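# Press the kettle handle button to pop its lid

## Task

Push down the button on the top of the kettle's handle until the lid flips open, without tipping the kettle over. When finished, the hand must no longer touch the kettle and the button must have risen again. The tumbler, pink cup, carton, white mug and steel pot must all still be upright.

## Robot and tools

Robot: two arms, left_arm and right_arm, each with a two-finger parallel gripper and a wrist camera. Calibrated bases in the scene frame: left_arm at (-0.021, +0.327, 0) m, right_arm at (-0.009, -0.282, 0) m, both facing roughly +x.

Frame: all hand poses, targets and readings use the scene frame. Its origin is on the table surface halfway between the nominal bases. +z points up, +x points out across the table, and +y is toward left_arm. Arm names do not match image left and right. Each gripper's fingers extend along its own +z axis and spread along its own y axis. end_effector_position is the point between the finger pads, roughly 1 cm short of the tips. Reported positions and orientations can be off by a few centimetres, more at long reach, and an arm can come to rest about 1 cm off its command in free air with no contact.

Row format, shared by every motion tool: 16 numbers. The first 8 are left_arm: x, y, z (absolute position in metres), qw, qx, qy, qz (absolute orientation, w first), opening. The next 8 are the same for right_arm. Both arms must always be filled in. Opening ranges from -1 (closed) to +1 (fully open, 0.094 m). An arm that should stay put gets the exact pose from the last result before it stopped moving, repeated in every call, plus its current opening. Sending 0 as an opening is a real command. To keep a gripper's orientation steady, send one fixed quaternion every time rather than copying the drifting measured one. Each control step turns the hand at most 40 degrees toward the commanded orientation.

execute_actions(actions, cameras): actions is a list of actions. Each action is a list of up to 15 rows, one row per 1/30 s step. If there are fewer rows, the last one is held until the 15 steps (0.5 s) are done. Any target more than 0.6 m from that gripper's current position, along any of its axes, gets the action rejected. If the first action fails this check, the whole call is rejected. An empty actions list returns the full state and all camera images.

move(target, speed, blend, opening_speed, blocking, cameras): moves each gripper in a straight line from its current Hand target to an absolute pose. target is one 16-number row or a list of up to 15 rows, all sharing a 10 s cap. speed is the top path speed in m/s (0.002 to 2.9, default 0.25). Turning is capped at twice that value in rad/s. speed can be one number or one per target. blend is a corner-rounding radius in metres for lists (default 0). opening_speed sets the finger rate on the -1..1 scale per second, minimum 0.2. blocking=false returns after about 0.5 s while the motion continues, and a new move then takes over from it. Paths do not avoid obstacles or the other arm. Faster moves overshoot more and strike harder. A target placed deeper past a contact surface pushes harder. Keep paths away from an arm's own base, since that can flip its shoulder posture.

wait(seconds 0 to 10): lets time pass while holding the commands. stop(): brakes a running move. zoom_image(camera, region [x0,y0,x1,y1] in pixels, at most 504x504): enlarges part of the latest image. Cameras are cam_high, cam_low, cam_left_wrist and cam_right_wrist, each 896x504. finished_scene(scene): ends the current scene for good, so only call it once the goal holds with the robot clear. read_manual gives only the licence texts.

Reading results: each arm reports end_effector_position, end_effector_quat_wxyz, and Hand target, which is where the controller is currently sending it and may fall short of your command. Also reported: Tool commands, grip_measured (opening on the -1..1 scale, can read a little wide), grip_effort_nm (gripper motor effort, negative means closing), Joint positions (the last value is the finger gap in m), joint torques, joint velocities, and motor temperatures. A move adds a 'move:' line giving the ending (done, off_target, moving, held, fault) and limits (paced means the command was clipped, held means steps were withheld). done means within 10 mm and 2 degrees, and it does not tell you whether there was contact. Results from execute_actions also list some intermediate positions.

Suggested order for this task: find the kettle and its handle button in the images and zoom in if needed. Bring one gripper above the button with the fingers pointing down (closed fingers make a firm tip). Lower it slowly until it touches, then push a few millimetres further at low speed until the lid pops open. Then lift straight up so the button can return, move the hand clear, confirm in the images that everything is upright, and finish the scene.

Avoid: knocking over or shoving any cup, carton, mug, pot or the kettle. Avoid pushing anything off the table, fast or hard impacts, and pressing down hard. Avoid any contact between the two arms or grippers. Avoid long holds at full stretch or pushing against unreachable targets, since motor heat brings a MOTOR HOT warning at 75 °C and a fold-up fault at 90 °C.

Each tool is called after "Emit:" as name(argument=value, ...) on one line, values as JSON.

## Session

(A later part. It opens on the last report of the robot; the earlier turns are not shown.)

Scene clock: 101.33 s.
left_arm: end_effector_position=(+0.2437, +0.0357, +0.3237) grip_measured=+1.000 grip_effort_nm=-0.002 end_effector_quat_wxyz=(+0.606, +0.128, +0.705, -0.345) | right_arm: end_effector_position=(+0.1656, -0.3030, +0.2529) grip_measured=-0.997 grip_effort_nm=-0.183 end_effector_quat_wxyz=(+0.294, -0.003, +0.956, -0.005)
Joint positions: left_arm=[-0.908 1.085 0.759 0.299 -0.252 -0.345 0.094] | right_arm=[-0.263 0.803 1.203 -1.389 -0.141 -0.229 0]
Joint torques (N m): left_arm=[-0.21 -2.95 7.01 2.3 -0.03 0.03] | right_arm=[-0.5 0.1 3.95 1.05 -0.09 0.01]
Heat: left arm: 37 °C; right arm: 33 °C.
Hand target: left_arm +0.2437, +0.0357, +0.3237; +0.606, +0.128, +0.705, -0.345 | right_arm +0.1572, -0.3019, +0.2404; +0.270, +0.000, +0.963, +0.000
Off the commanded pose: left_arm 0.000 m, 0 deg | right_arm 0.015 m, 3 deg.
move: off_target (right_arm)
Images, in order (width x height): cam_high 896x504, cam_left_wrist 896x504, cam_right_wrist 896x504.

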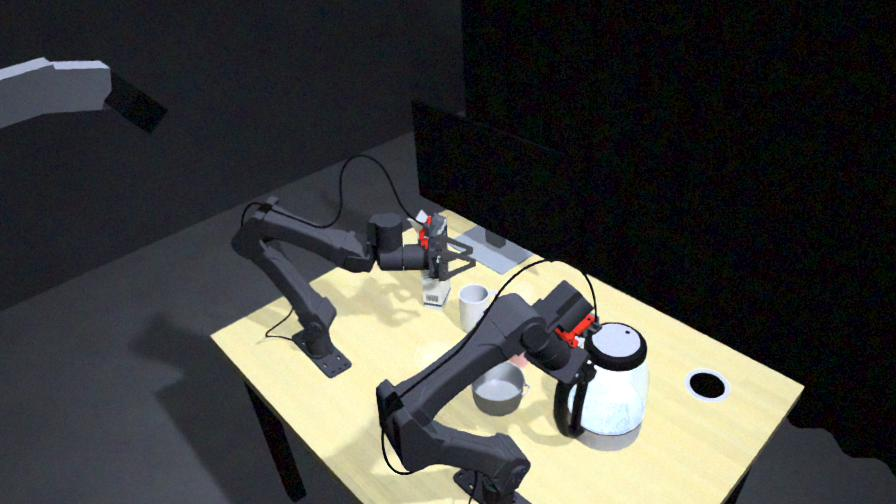

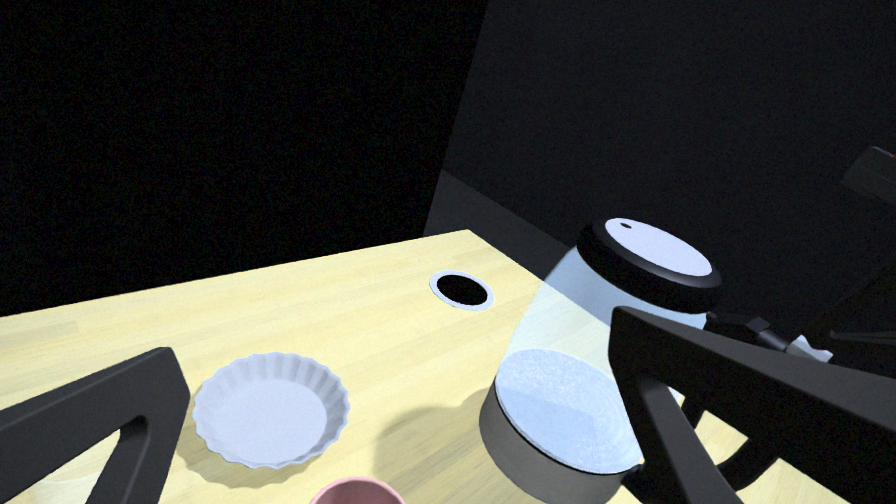

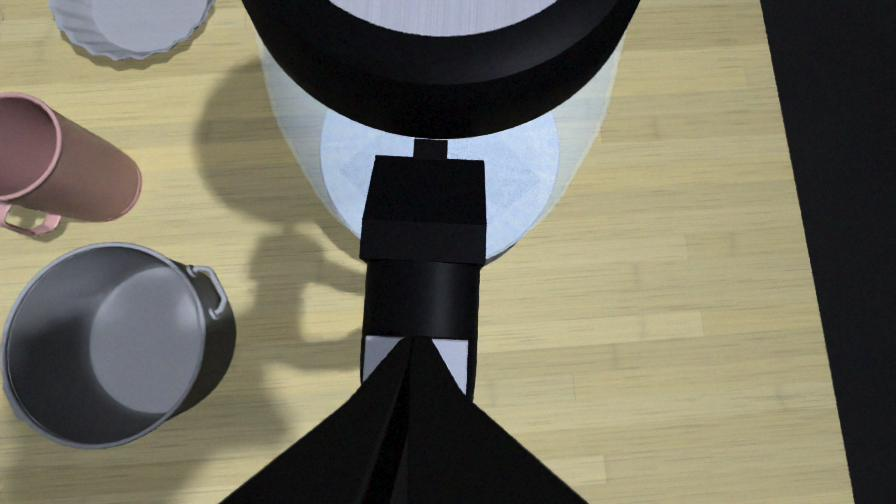

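Emit:
move(target=[[0.2437,0.0357,0.3237,0.606,0.128,0.705,-0.345,1,0.157,-0.302,0.262,0.27,0,0.963,0,-1],[0.2437,0.0357,0.3237,0.606,0.128,0.705,-0.345,1,0.154,-0.302,0.255,0.27,0,0.963,0,-1],[0.2437,0.0357,0.3237,0.606,0.128,0.705,-0.345,1,0.154,-0.302,0.232,0.27,0,0.963,0,-1]], cameras=["cam_high","cam_left_wrist","cam_right_wrist"], speed=0.04)

Emit:
zoom_image(camera="cam_left_wrist", region=[696, 190, 896, 390])

Scene clock: 110.03 s.
left_arm: end_effector_position=(+0.2437, +0.0357, +0.3237) grip_measured=+1.000 grip_effort_nm=-0.002 end_effector_quat_wxyz=(+0.606, +0.128, +0.705, -0.345) | right_arm: end_effector_position=(+0.1609, -0.3026, +0.2468) grip_measured=-0.997 grip_effort_nm=-0.183 end_effector_quat_wxyz=(+0.296, +0.000, +0.955, -0.005)
Joint positions: left_arm=[-0.908 1.085 0.759 0.299 -0.252 -0.345 0.094] | right_arm=[-0.273 0.77 1.167 -1.383 -0.147 -0.233 0]
Joint torques (N m): left_arm=[-0.2 -2.78 6.9 2.26 0.01 0.04] | right_arm=[-0.53 0.91 3.59 1.12 -0.09 -0.05]
Heat: left arm: 37 °C; right arm: 32 °C.
Hand target: left_arm +0.2437, +0.0357, +0.3237; +0.606, +0.128, +0.705, -0.345 | right_arm +0.1540, -0.3018, +0.2325; +0.270, +0.000, +0.963, +0.000
Off the commanded pose: left_arm 0.000 m, 0 deg | right_arm 0.016 m, 3 deg.
move: off_target (right_arm)
Images, in order (width x height): cam_high 896x504, cam_left_wrist 896x504, cam_right_wrist 896x504.

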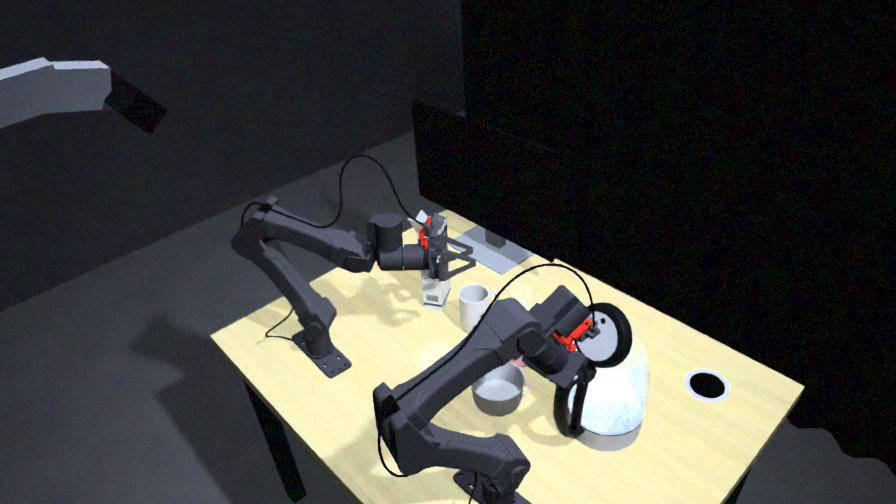

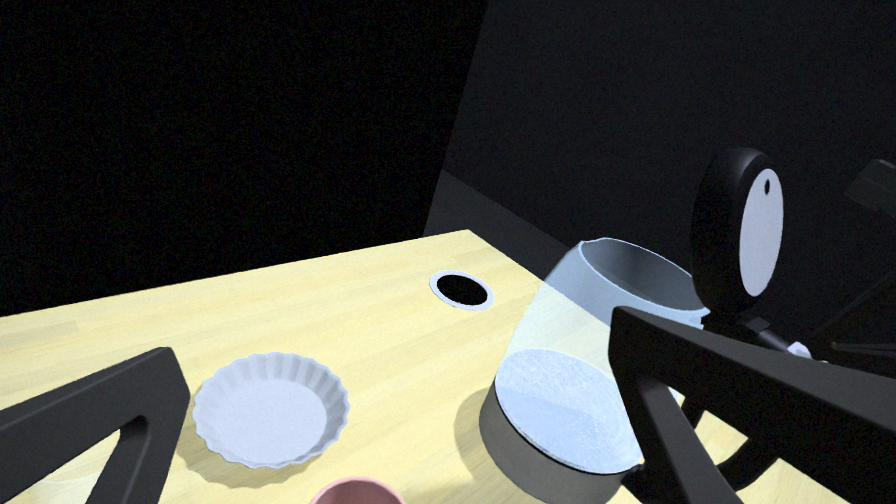

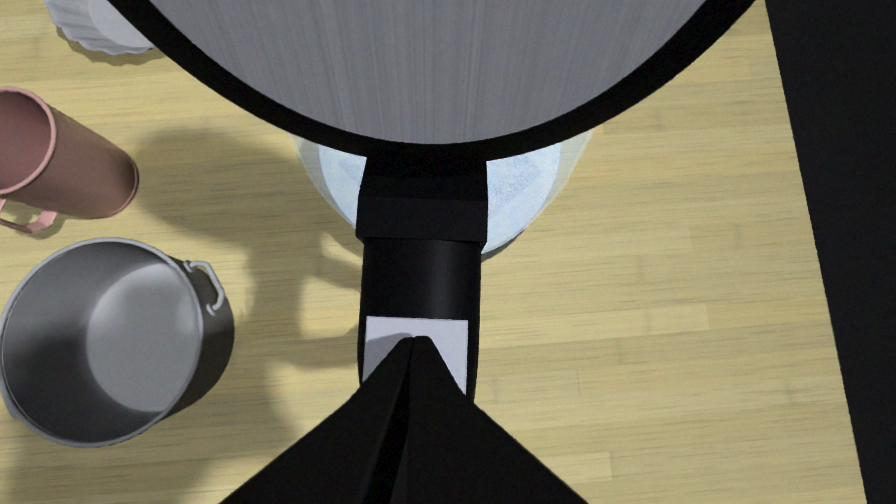

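Scaled by 2.520 from the camera's 896x504 image, which has a finer 1280x720 frame.

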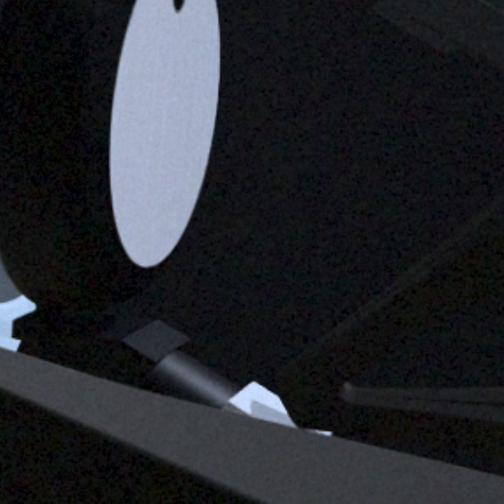

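Emit:
move(target=[0.2437,0.0357,0.3237,0.606,0.128,0.705,-0.345,1,0.142,-0.302,0.29,0.296,0,0.955,0,-1], cameras=["cam_high","cam_left_wrist","cam_right_wrist"], speed=0.08)

Emit:
zoom_image(camera="cam_left_wrist", region=[696, 190, 896, 390])

Scene clock: 115.67 s.
left_arm: end_effector_position=(+0.2437, +0.0357, +0.3237) grip_measured=+1.000 grip_effort_nm=-0.007 end_effector_quat_wxyz=(+0.606, +0.128, +0.705, -0.345) | right_arm: end_effector_position=(+0.1408, -0.3028, +0.2812) grip_measured=-0.997 grip_effort_nm=-0.178 end_effector_quat_wxyz=(+0.285, +0.006, +0.959, +0.001)
Joint positions: left_arm=[-0.908 1.085 0.759 0.299 -0.252 -0.345 0.094] | right_arm=[-0.376 0.828 1.369 -1.568 -0.201 -0.311 0]
Joint torques (N m): left_arm=[-0.13 -2.86 6.87 2.26 0.02 0.01] | right_arm=[-0.5 1.72 7.91 1.25 -0.3 -0.08]
Heat: left arm: 37 °C; right arm: 32 °C.
Hand target: left_arm +0.2437, +0.0357, +0.3237; +0.606, +0.128, +0.705, -0.345 | right_arm +0.1419, -0.3020, +0.2899; +0.296, +0.000, +0.955, -0.001
Off the commanded pose: left_arm 0.000 m, 0 deg | right_arm 0.009 m, 2 deg.
move: done
Images, in order (width x height): cam_high 896x504, cam_left_wrist 896x504, cam_right_wrist 896x504.

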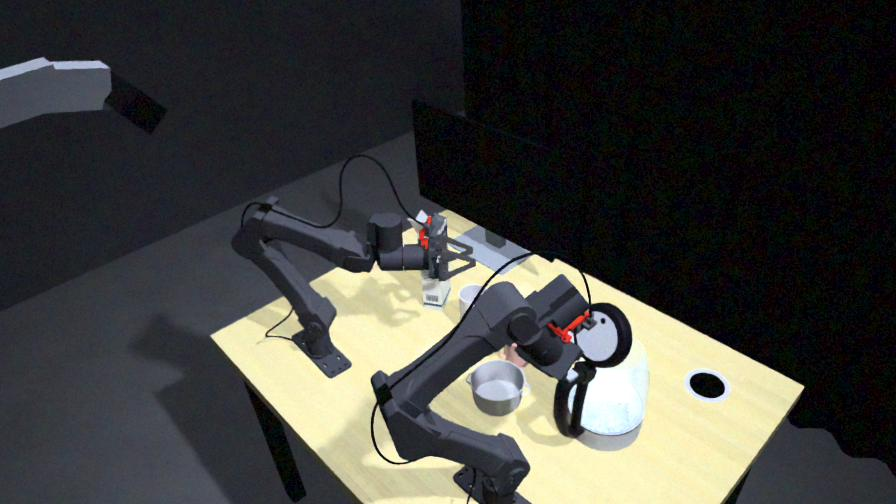

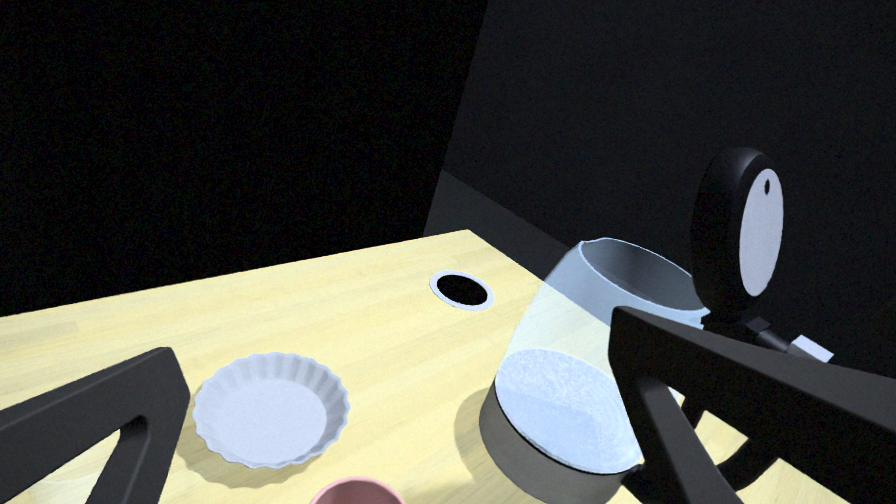

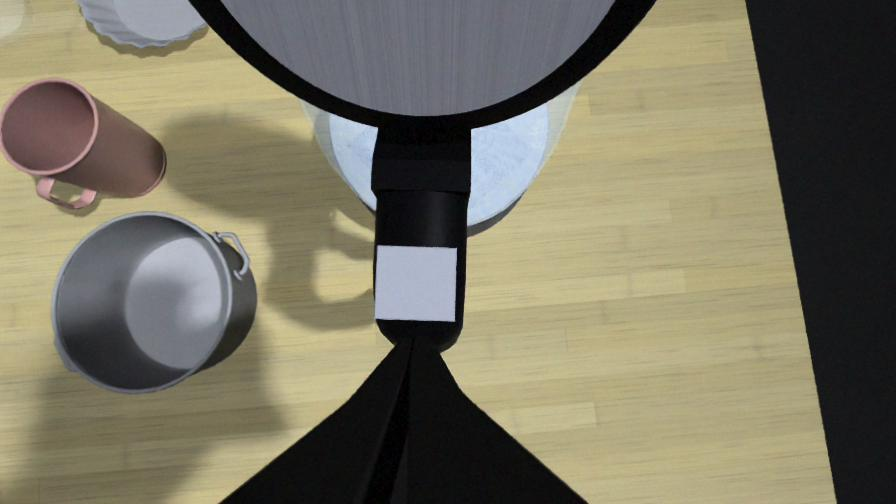

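Scaled by 2.520 from the camera's 896x504 image, which has a finer 1280x720 frame.

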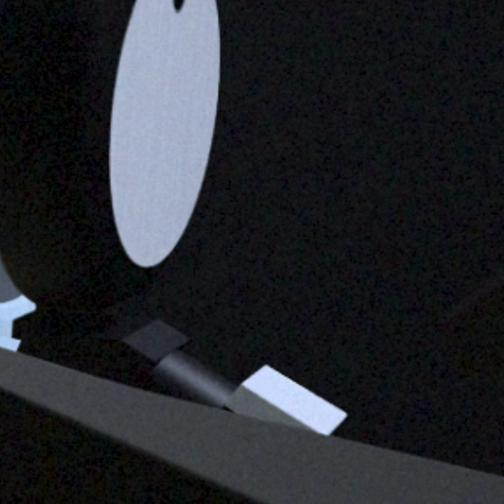

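Button up, hand off.

Emit:
finished_scene(scene=2)

The scene is finished: the task was done.


## Next scene

The same job, from a new start.

Emit:
execute_actions(actions=[])

Scene clock: 0.00 s.
left_arm: end_effector_position=(+0.3022, +0.2074, +0.2776) grip_measured=+1.000 grip_effort_nm=n/a end_effector_quat_wxyz=(+0.415, -0.023, +0.875, -0.248) | right_arm: end_effector_position=(+0.3192, -0.1100, +0.2899) grip_measured=+1.000 grip_effort_nm=n/a end_effector_quat_wxyz=(+0.592, -0.076, +0.800, +0.057)
Joint positions: left_arm=[-0.198 1.07 1.073 -0.581 0.231 -0.417 0.094] | right_arm=[0.714 1.079 0.895 -0.154 0.495 0.168 0.094]
Joint velocities: within noise
Joint torques (N m): no reading
Motor temperatures (°C): left_arm=[26 32 27 28 26 26 25] | right_arm=[25 30 28 28 28 26 25]
Heat: left arm: 32 °C; right arm: 30 °C.
Hand target: left_arm +0.2999, +0.2079, +0.2779; +0.413, -0.022, +0.876, -0.248 | right_arm +0.3189, -0.1110, +0.2997; +0.601, -0.071, +0.794, +0.062
Tool commands: left_gripper/opening=+1.0 right_gripper/opening=+1.0

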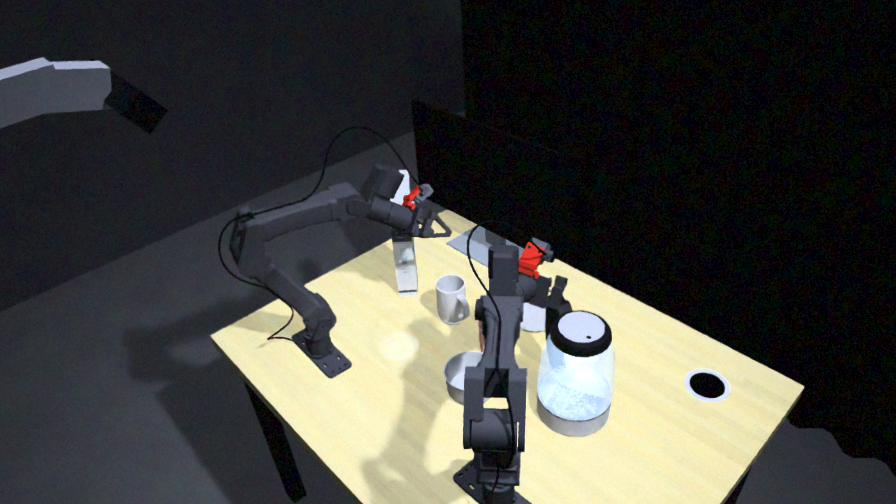

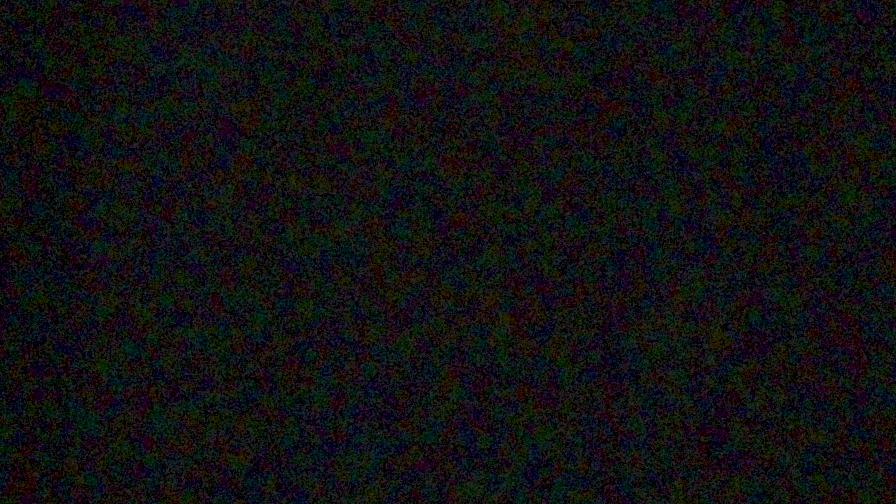

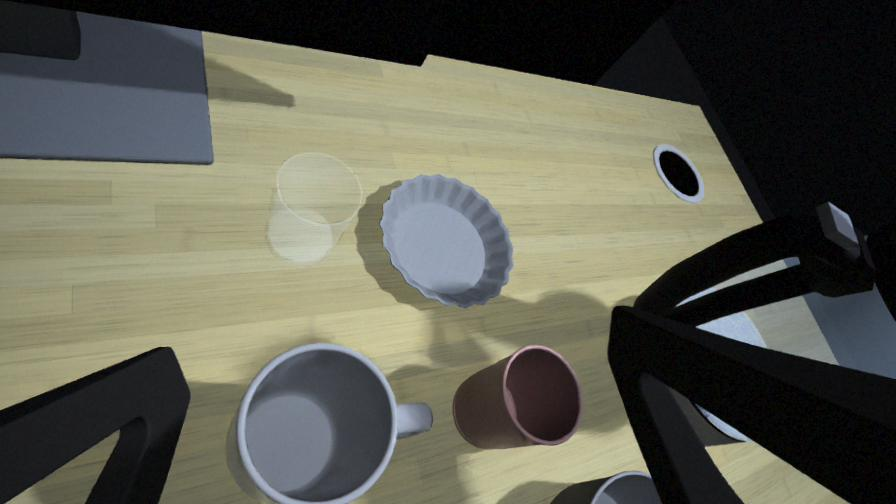

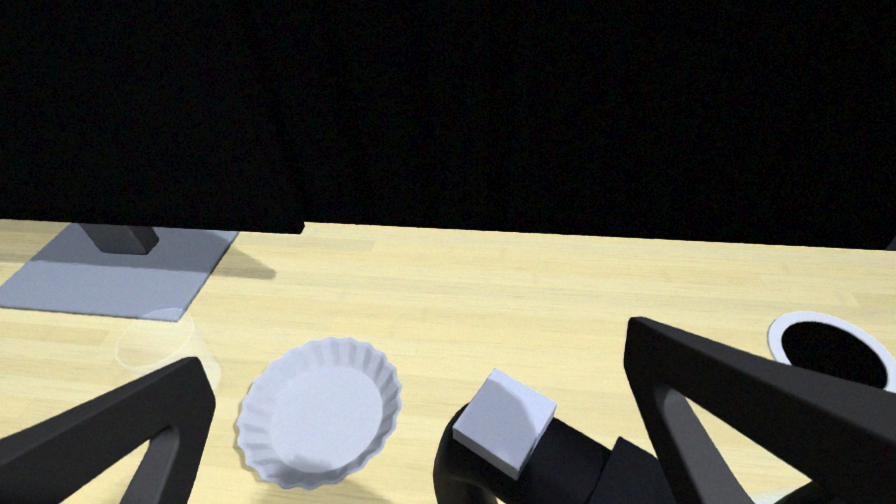

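Emit:
move(target=[[0.3,0.2074,0.33,0.415,-0.023,0.875,-0.248,-1,0.30,-0.13,0.40,0.592,-0.076,0.8,0.057,-1],[0.25,0.10,0.36,0.41,0.2,0.86,-0.22,-1,0.18,-0.33,0.42,0.454,0.1,0.88,-0.05,-1],[0.27,-0.03,0.36,0.408,0.39,0.801,-0.199,-1,0.15,-0.42,0.40,0.419,0.341,0.823,-0.174,-1]], blend=[0.03,0.03,0], cameras=["cam_high","cam_left_wrist","cam_right_wrist"])

Scene clock: 17.93 s.
left_arm: end_effector_position=(+0.2715, -0.0256, +0.3671) grip_measured=-0.993 grip_effort_nm=-0.379 end_effector_quat_wxyz=(+0.422, +0.381, +0.797, -0.203) | right_arm: end_effector_position=(+0.1479, -0.4153, +0.4026) grip_measured=-0.997 grip_effort_nm=-0.183 end_effector_quat_wxyz=(+0.422, +0.333, +0.826, -0.171)
Joint positions: left_arm=[-0.833 1.621 1.897 -0.873 0.017 0.008 0] | right_arm=[-0.561 0.968 1.731 -1.399 0.164 0.118 0]
Joint torques (N m): left_arm=[-0.72 -5.08 7.88 1.76 0.06 0.11] | right_arm=[-0.38 1.29 3.9 1.9 0.15 0.16]
Heat: left arm: 32 °C; right arm: 31 °C.
Hand target: left_arm +0.2699, -0.0298, +0.3599; +0.408, +0.390, +0.801, -0.199 | right_arm +0.1499, -0.4199, +0.4000; +0.419, +0.341, +0.823, -0.174
Off the commanded pose: left_arm 0.008 m, 2 deg | right_arm 0.006 m, 1 deg.
move: done
Images, in order (width x height): cam_high 896x504, cam_left_wrist 896x504, cam_right_wrist 896x504.

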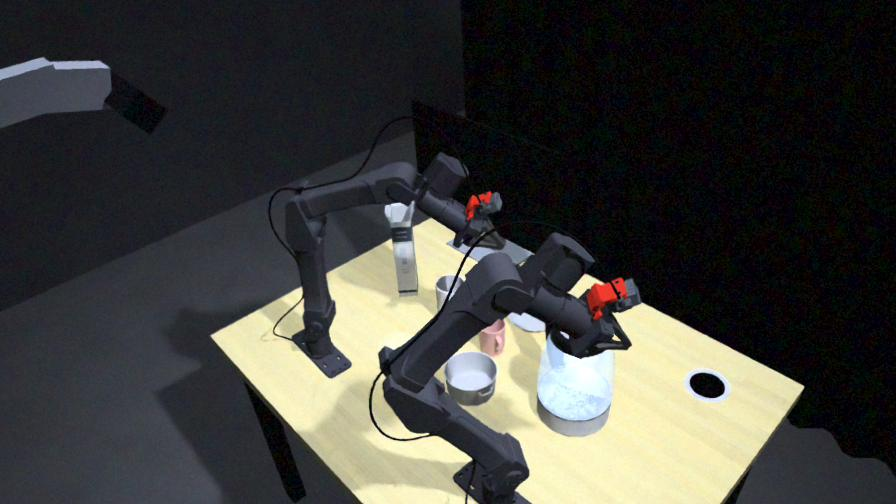

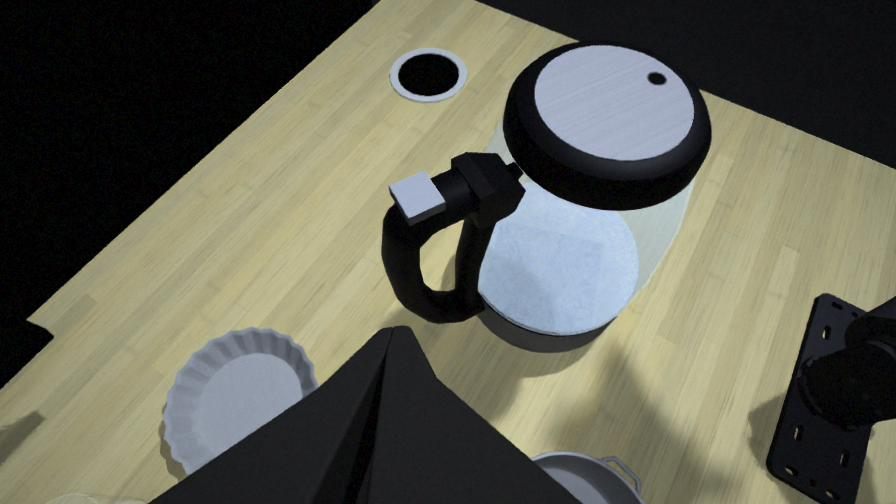

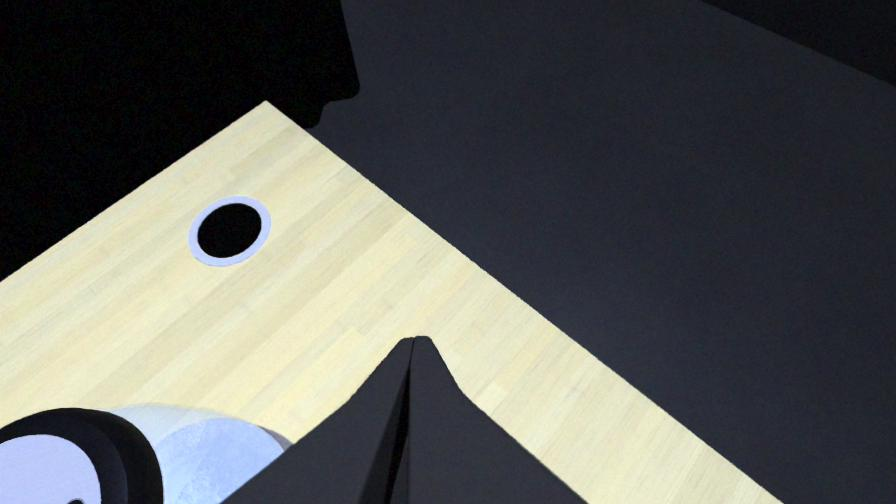

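Emit:
move(target=[0.35,-0.122,0.295,0.344,0.405,0.831,-0.168,-1,0.15,-0.42,0.40,0.419,0.341,0.823,-0.174,-1], cameras=["cam_high","cam_left_wrist"], speed=0.15)

Emit:
zoom_image(camera="cam_high", region=[450, 220, 640, 410])

Scene clock: 29.73 s.
left_arm: end_effector_position=(+0.3484, -0.1175, +0.3177) grip_measured=-0.993 grip_effort_nm=-0.383 end_effector_quat_wxyz=(+0.377, +0.394, +0.818, -0.181) | right_arm: end_effector_position=(+0.1480, -0.4154, +0.4028) grip_measured=-0.997 grip_effort_nm=-0.188 end_effector_quat_wxyz=(+0.422, +0.333, +0.826, -0.171)
Joint positions: left_arm=[-0.833 2.339 2.842 -1.21 0.017 0.016 0] | right_arm=[-0.561 0.968 1.731 -1.398 0.164 0.118 0]
Joint torques (N m): left_arm=[-0.05 -8.5 6.93 1.64 0.12 0.09] | right_arm=[-0.36 1.29 3.89 1.89 0.16 0.15]
Motor temperatures (°C): left_arm=[26 34 29 33 26 26 25] | right_arm=[25 30 29 33 28 26 25]
Heat: left arm: 34 °C; right arm: 33 °C.
Hand target: left_arm +0.3495, -0.1213, +0.2948; +0.354, +0.402, +0.826, -0.173 | right_arm +0.1499, -0.4199, +0.4000; +0.419, +0.341, +0.823, -0.174
Off the commanded pose: left_arm 0.023 m, 5 deg | right_arm 0.006 m, 1 deg.
move: off_target (left_arm)
Images, in order (width x height): cam_high 896x504, cam_left_wrist 896x504.

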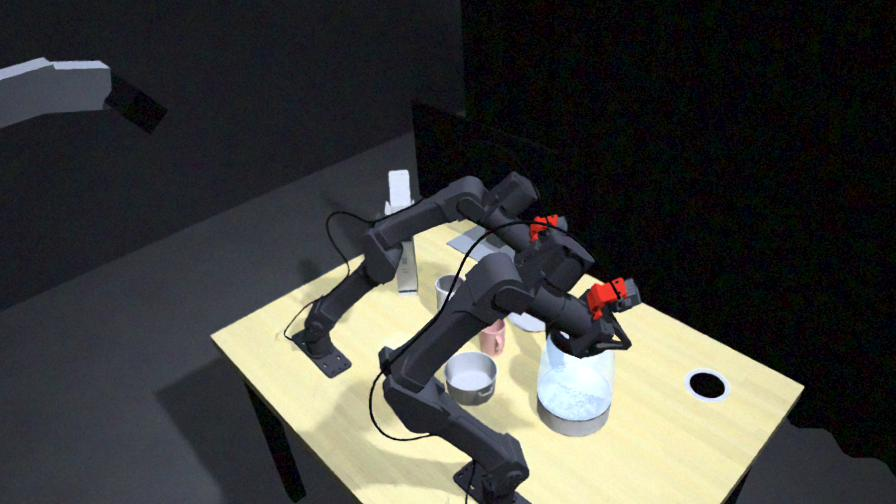

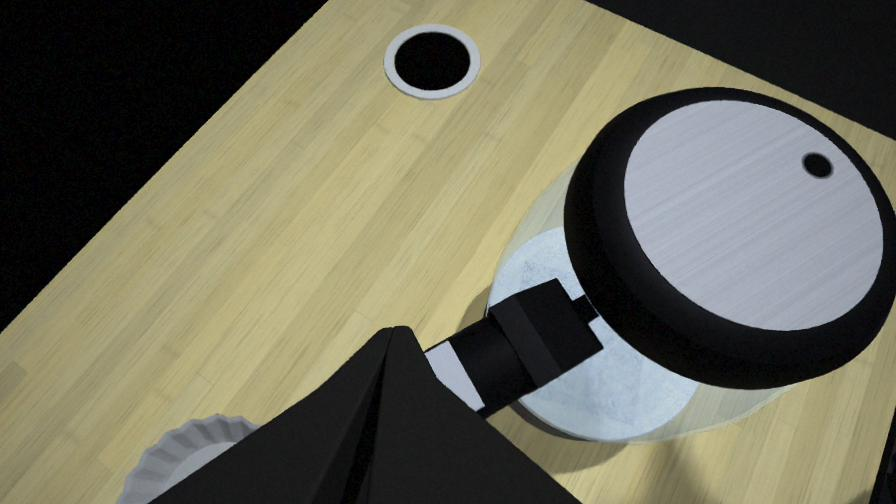

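Scaled by 2.653 from the camera's 896x504 image, which has a finer 1280x720 frame.

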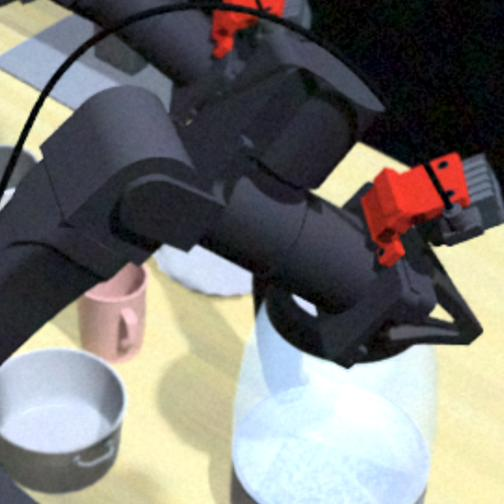

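Emit:
move(target=[0.346,-0.121,0.268,0.344,0.405,0.831,-0.168,-1,0.15,-0.42,0.40,0.419,0.341,0.823,-0.174,-1], cameras=["cam_left_wrist","cam_right_wrist"], speed=0.06)

Scene clock: 42.37 s.
left_arm: end_effector_position=(+0.3553, -0.1258, +0.2693) grip_measured=-0.993 grip_effort_nm=-0.379 end_effector_quat_wxyz=(+0.356, +0.399, +0.828, -0.171) | right_arm: end_effector_position=(+0.1479, -0.4154, +0.4028) grip_measured=-0.997 grip_effort_nm=-0.183 end_effector_quat_wxyz=(+0.422, +0.333, +0.826, -0.171)
Joint positions: left_arm=[-0.833 2.242 2.476 -0.993 0.017 0.017 0] | right_arm=[-0.561 0.968 1.731 -1.398 0.165 0.118 0]
Joint torques (N m): left_arm=[-0.62 -13.78 4.27 1.62 0.08 0.04] | right_arm=[-0.36 1.31 3.9 1.89 0.16 0.15]
Heat: left arm: 37 °C; right arm: 34 °C.
Hand target: left_arm +0.3463, -0.1211, +0.2682; +0.344, +0.405, +0.831, -0.168 | right_arm +0.1499, -0.4200, +0.4000; +0.419, +0.341, +0.823, -0.174
Off the commanded pose: left_arm 0.011 m, 2 deg | right_arm 0.006 m, 1 deg.
move: off_target (left_arm)
Images, in order (width x height): cam_left_wrist 896x504, cam_right_wrist 896x504.

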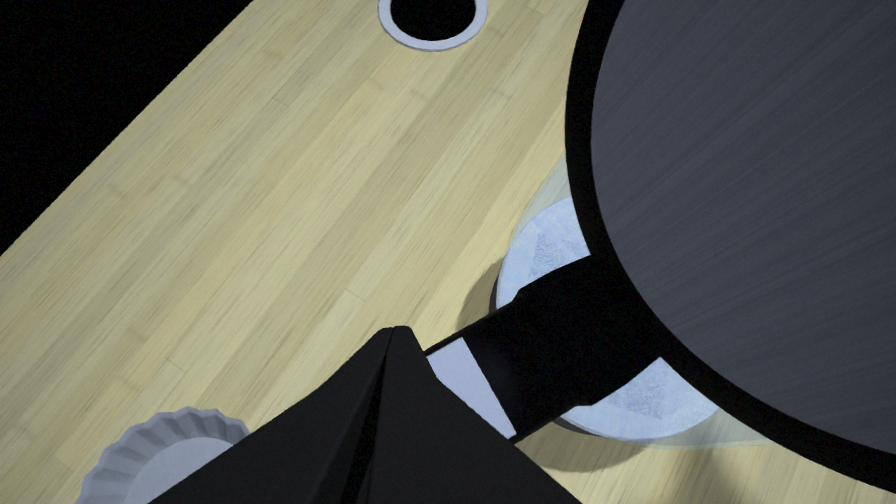

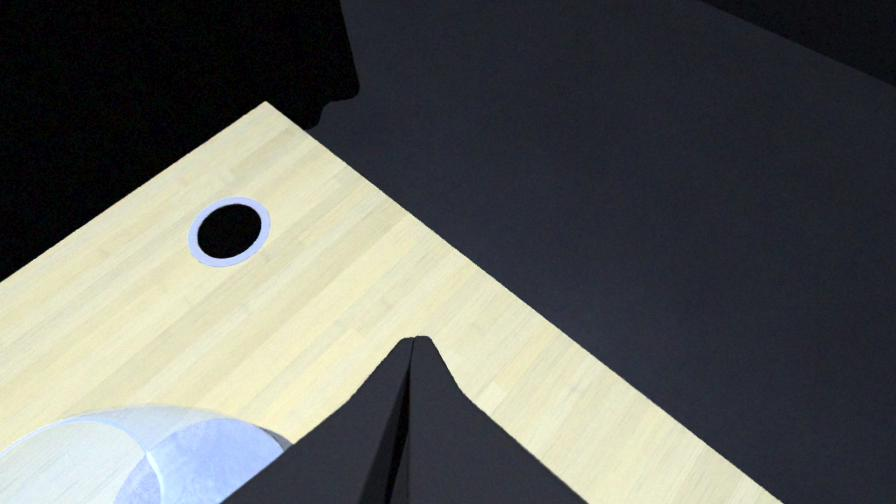

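Emit:
move(target=[0.32,-0.078,0.32,0.344,0.405,0.831,-0.168,-1,0.15,-0.42,0.40,0.419,0.341,0.823,-0.174,-1], cameras=["cam_high","cam_left_wrist","cam_right_wrist"], speed=0.1)

Scene clock: 49.07 s.
left_arm: end_effector_position=(+0.3236, -0.0899, +0.3078) grip_measured=-0.993 grip_effort_nm=-0.383 end_effector_quat_wxyz=(+0.342, +0.406, +0.831, -0.167) | right_arm: end_effector_position=(+0.1479, -0.4154, +0.4028) grip_measured=-0.997 grip_effort_nm=-0.183 end_effector_quat_wxyz=(+0.422, +0.333, +0.826, -0.171)
Joint positions: left_arm=[-0.833 2.114 2.462 -1.139 0.024 0.025 0] | right_arm=[-0.561 0.968 1.731 -1.398 0.165 0.118 0]
Joint torques (N m): left_arm=[0.73 -13.11 5.61 1.56 0.09 0.05] | right_arm=[-0.38 1.29 3.89 1.88 0.16 0.16]
Motor temperatures (°C): left_arm=[26 40 29 33 27 26 25] | right_arm=[25 29 29 34 28 26 25]
Heat: left arm: 40 °C; right arm: 34 °C.
Hand target: left_arm +0.3201, -0.0783, +0.3199; +0.344, +0.405, +0.831, -0.168 | right_arm +0.1499, -0.4200, +0.4000; +0.419, +0.341, +0.823, -0.174
Off the commanded pose: left_arm 0.017 m, 0 deg | right_arm 0.006 m, 1 deg.
move: off_target (left_arm)
Images, in order (width x height): cam_high 896x504, cam_left_wrist 896x504, cam_right_wrist 896x504.

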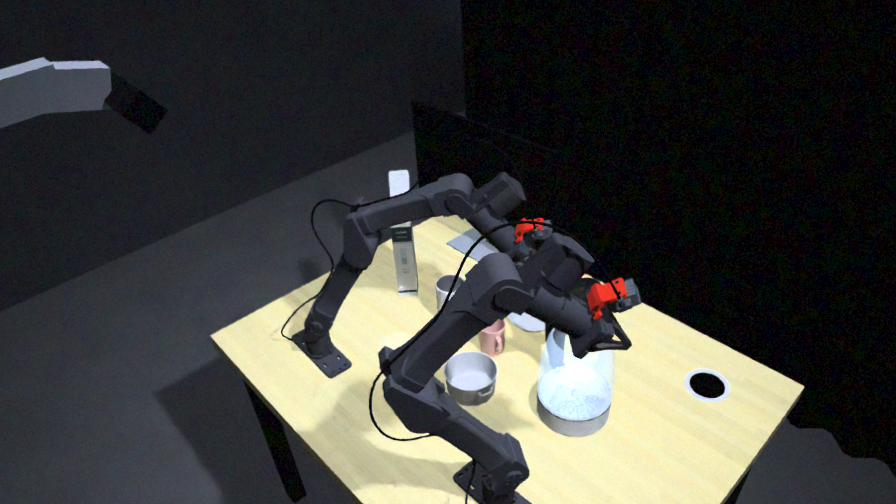

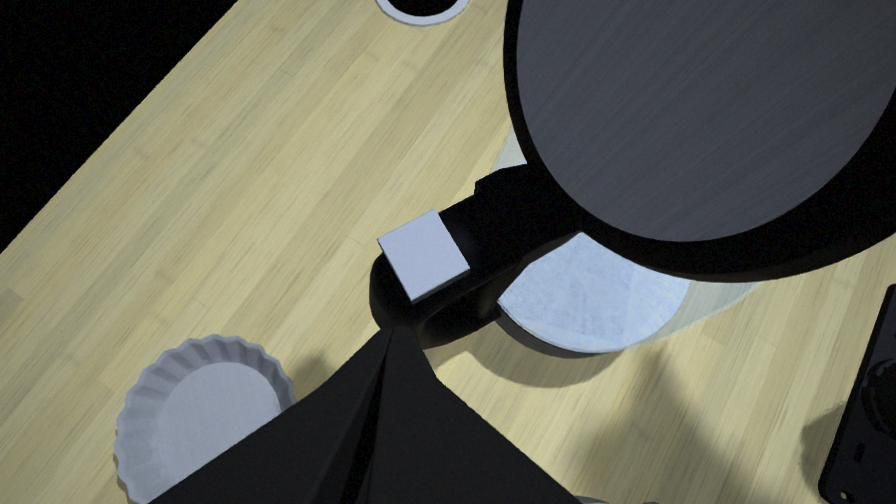

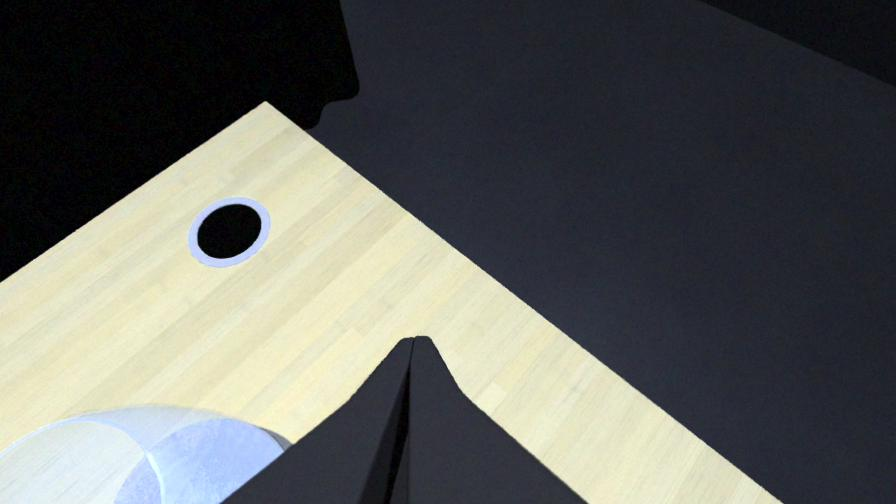

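Clear of kettle, button visible and up, lid open.

Emit:
finished_scene(scene=3)

The scene is finished: the task was done.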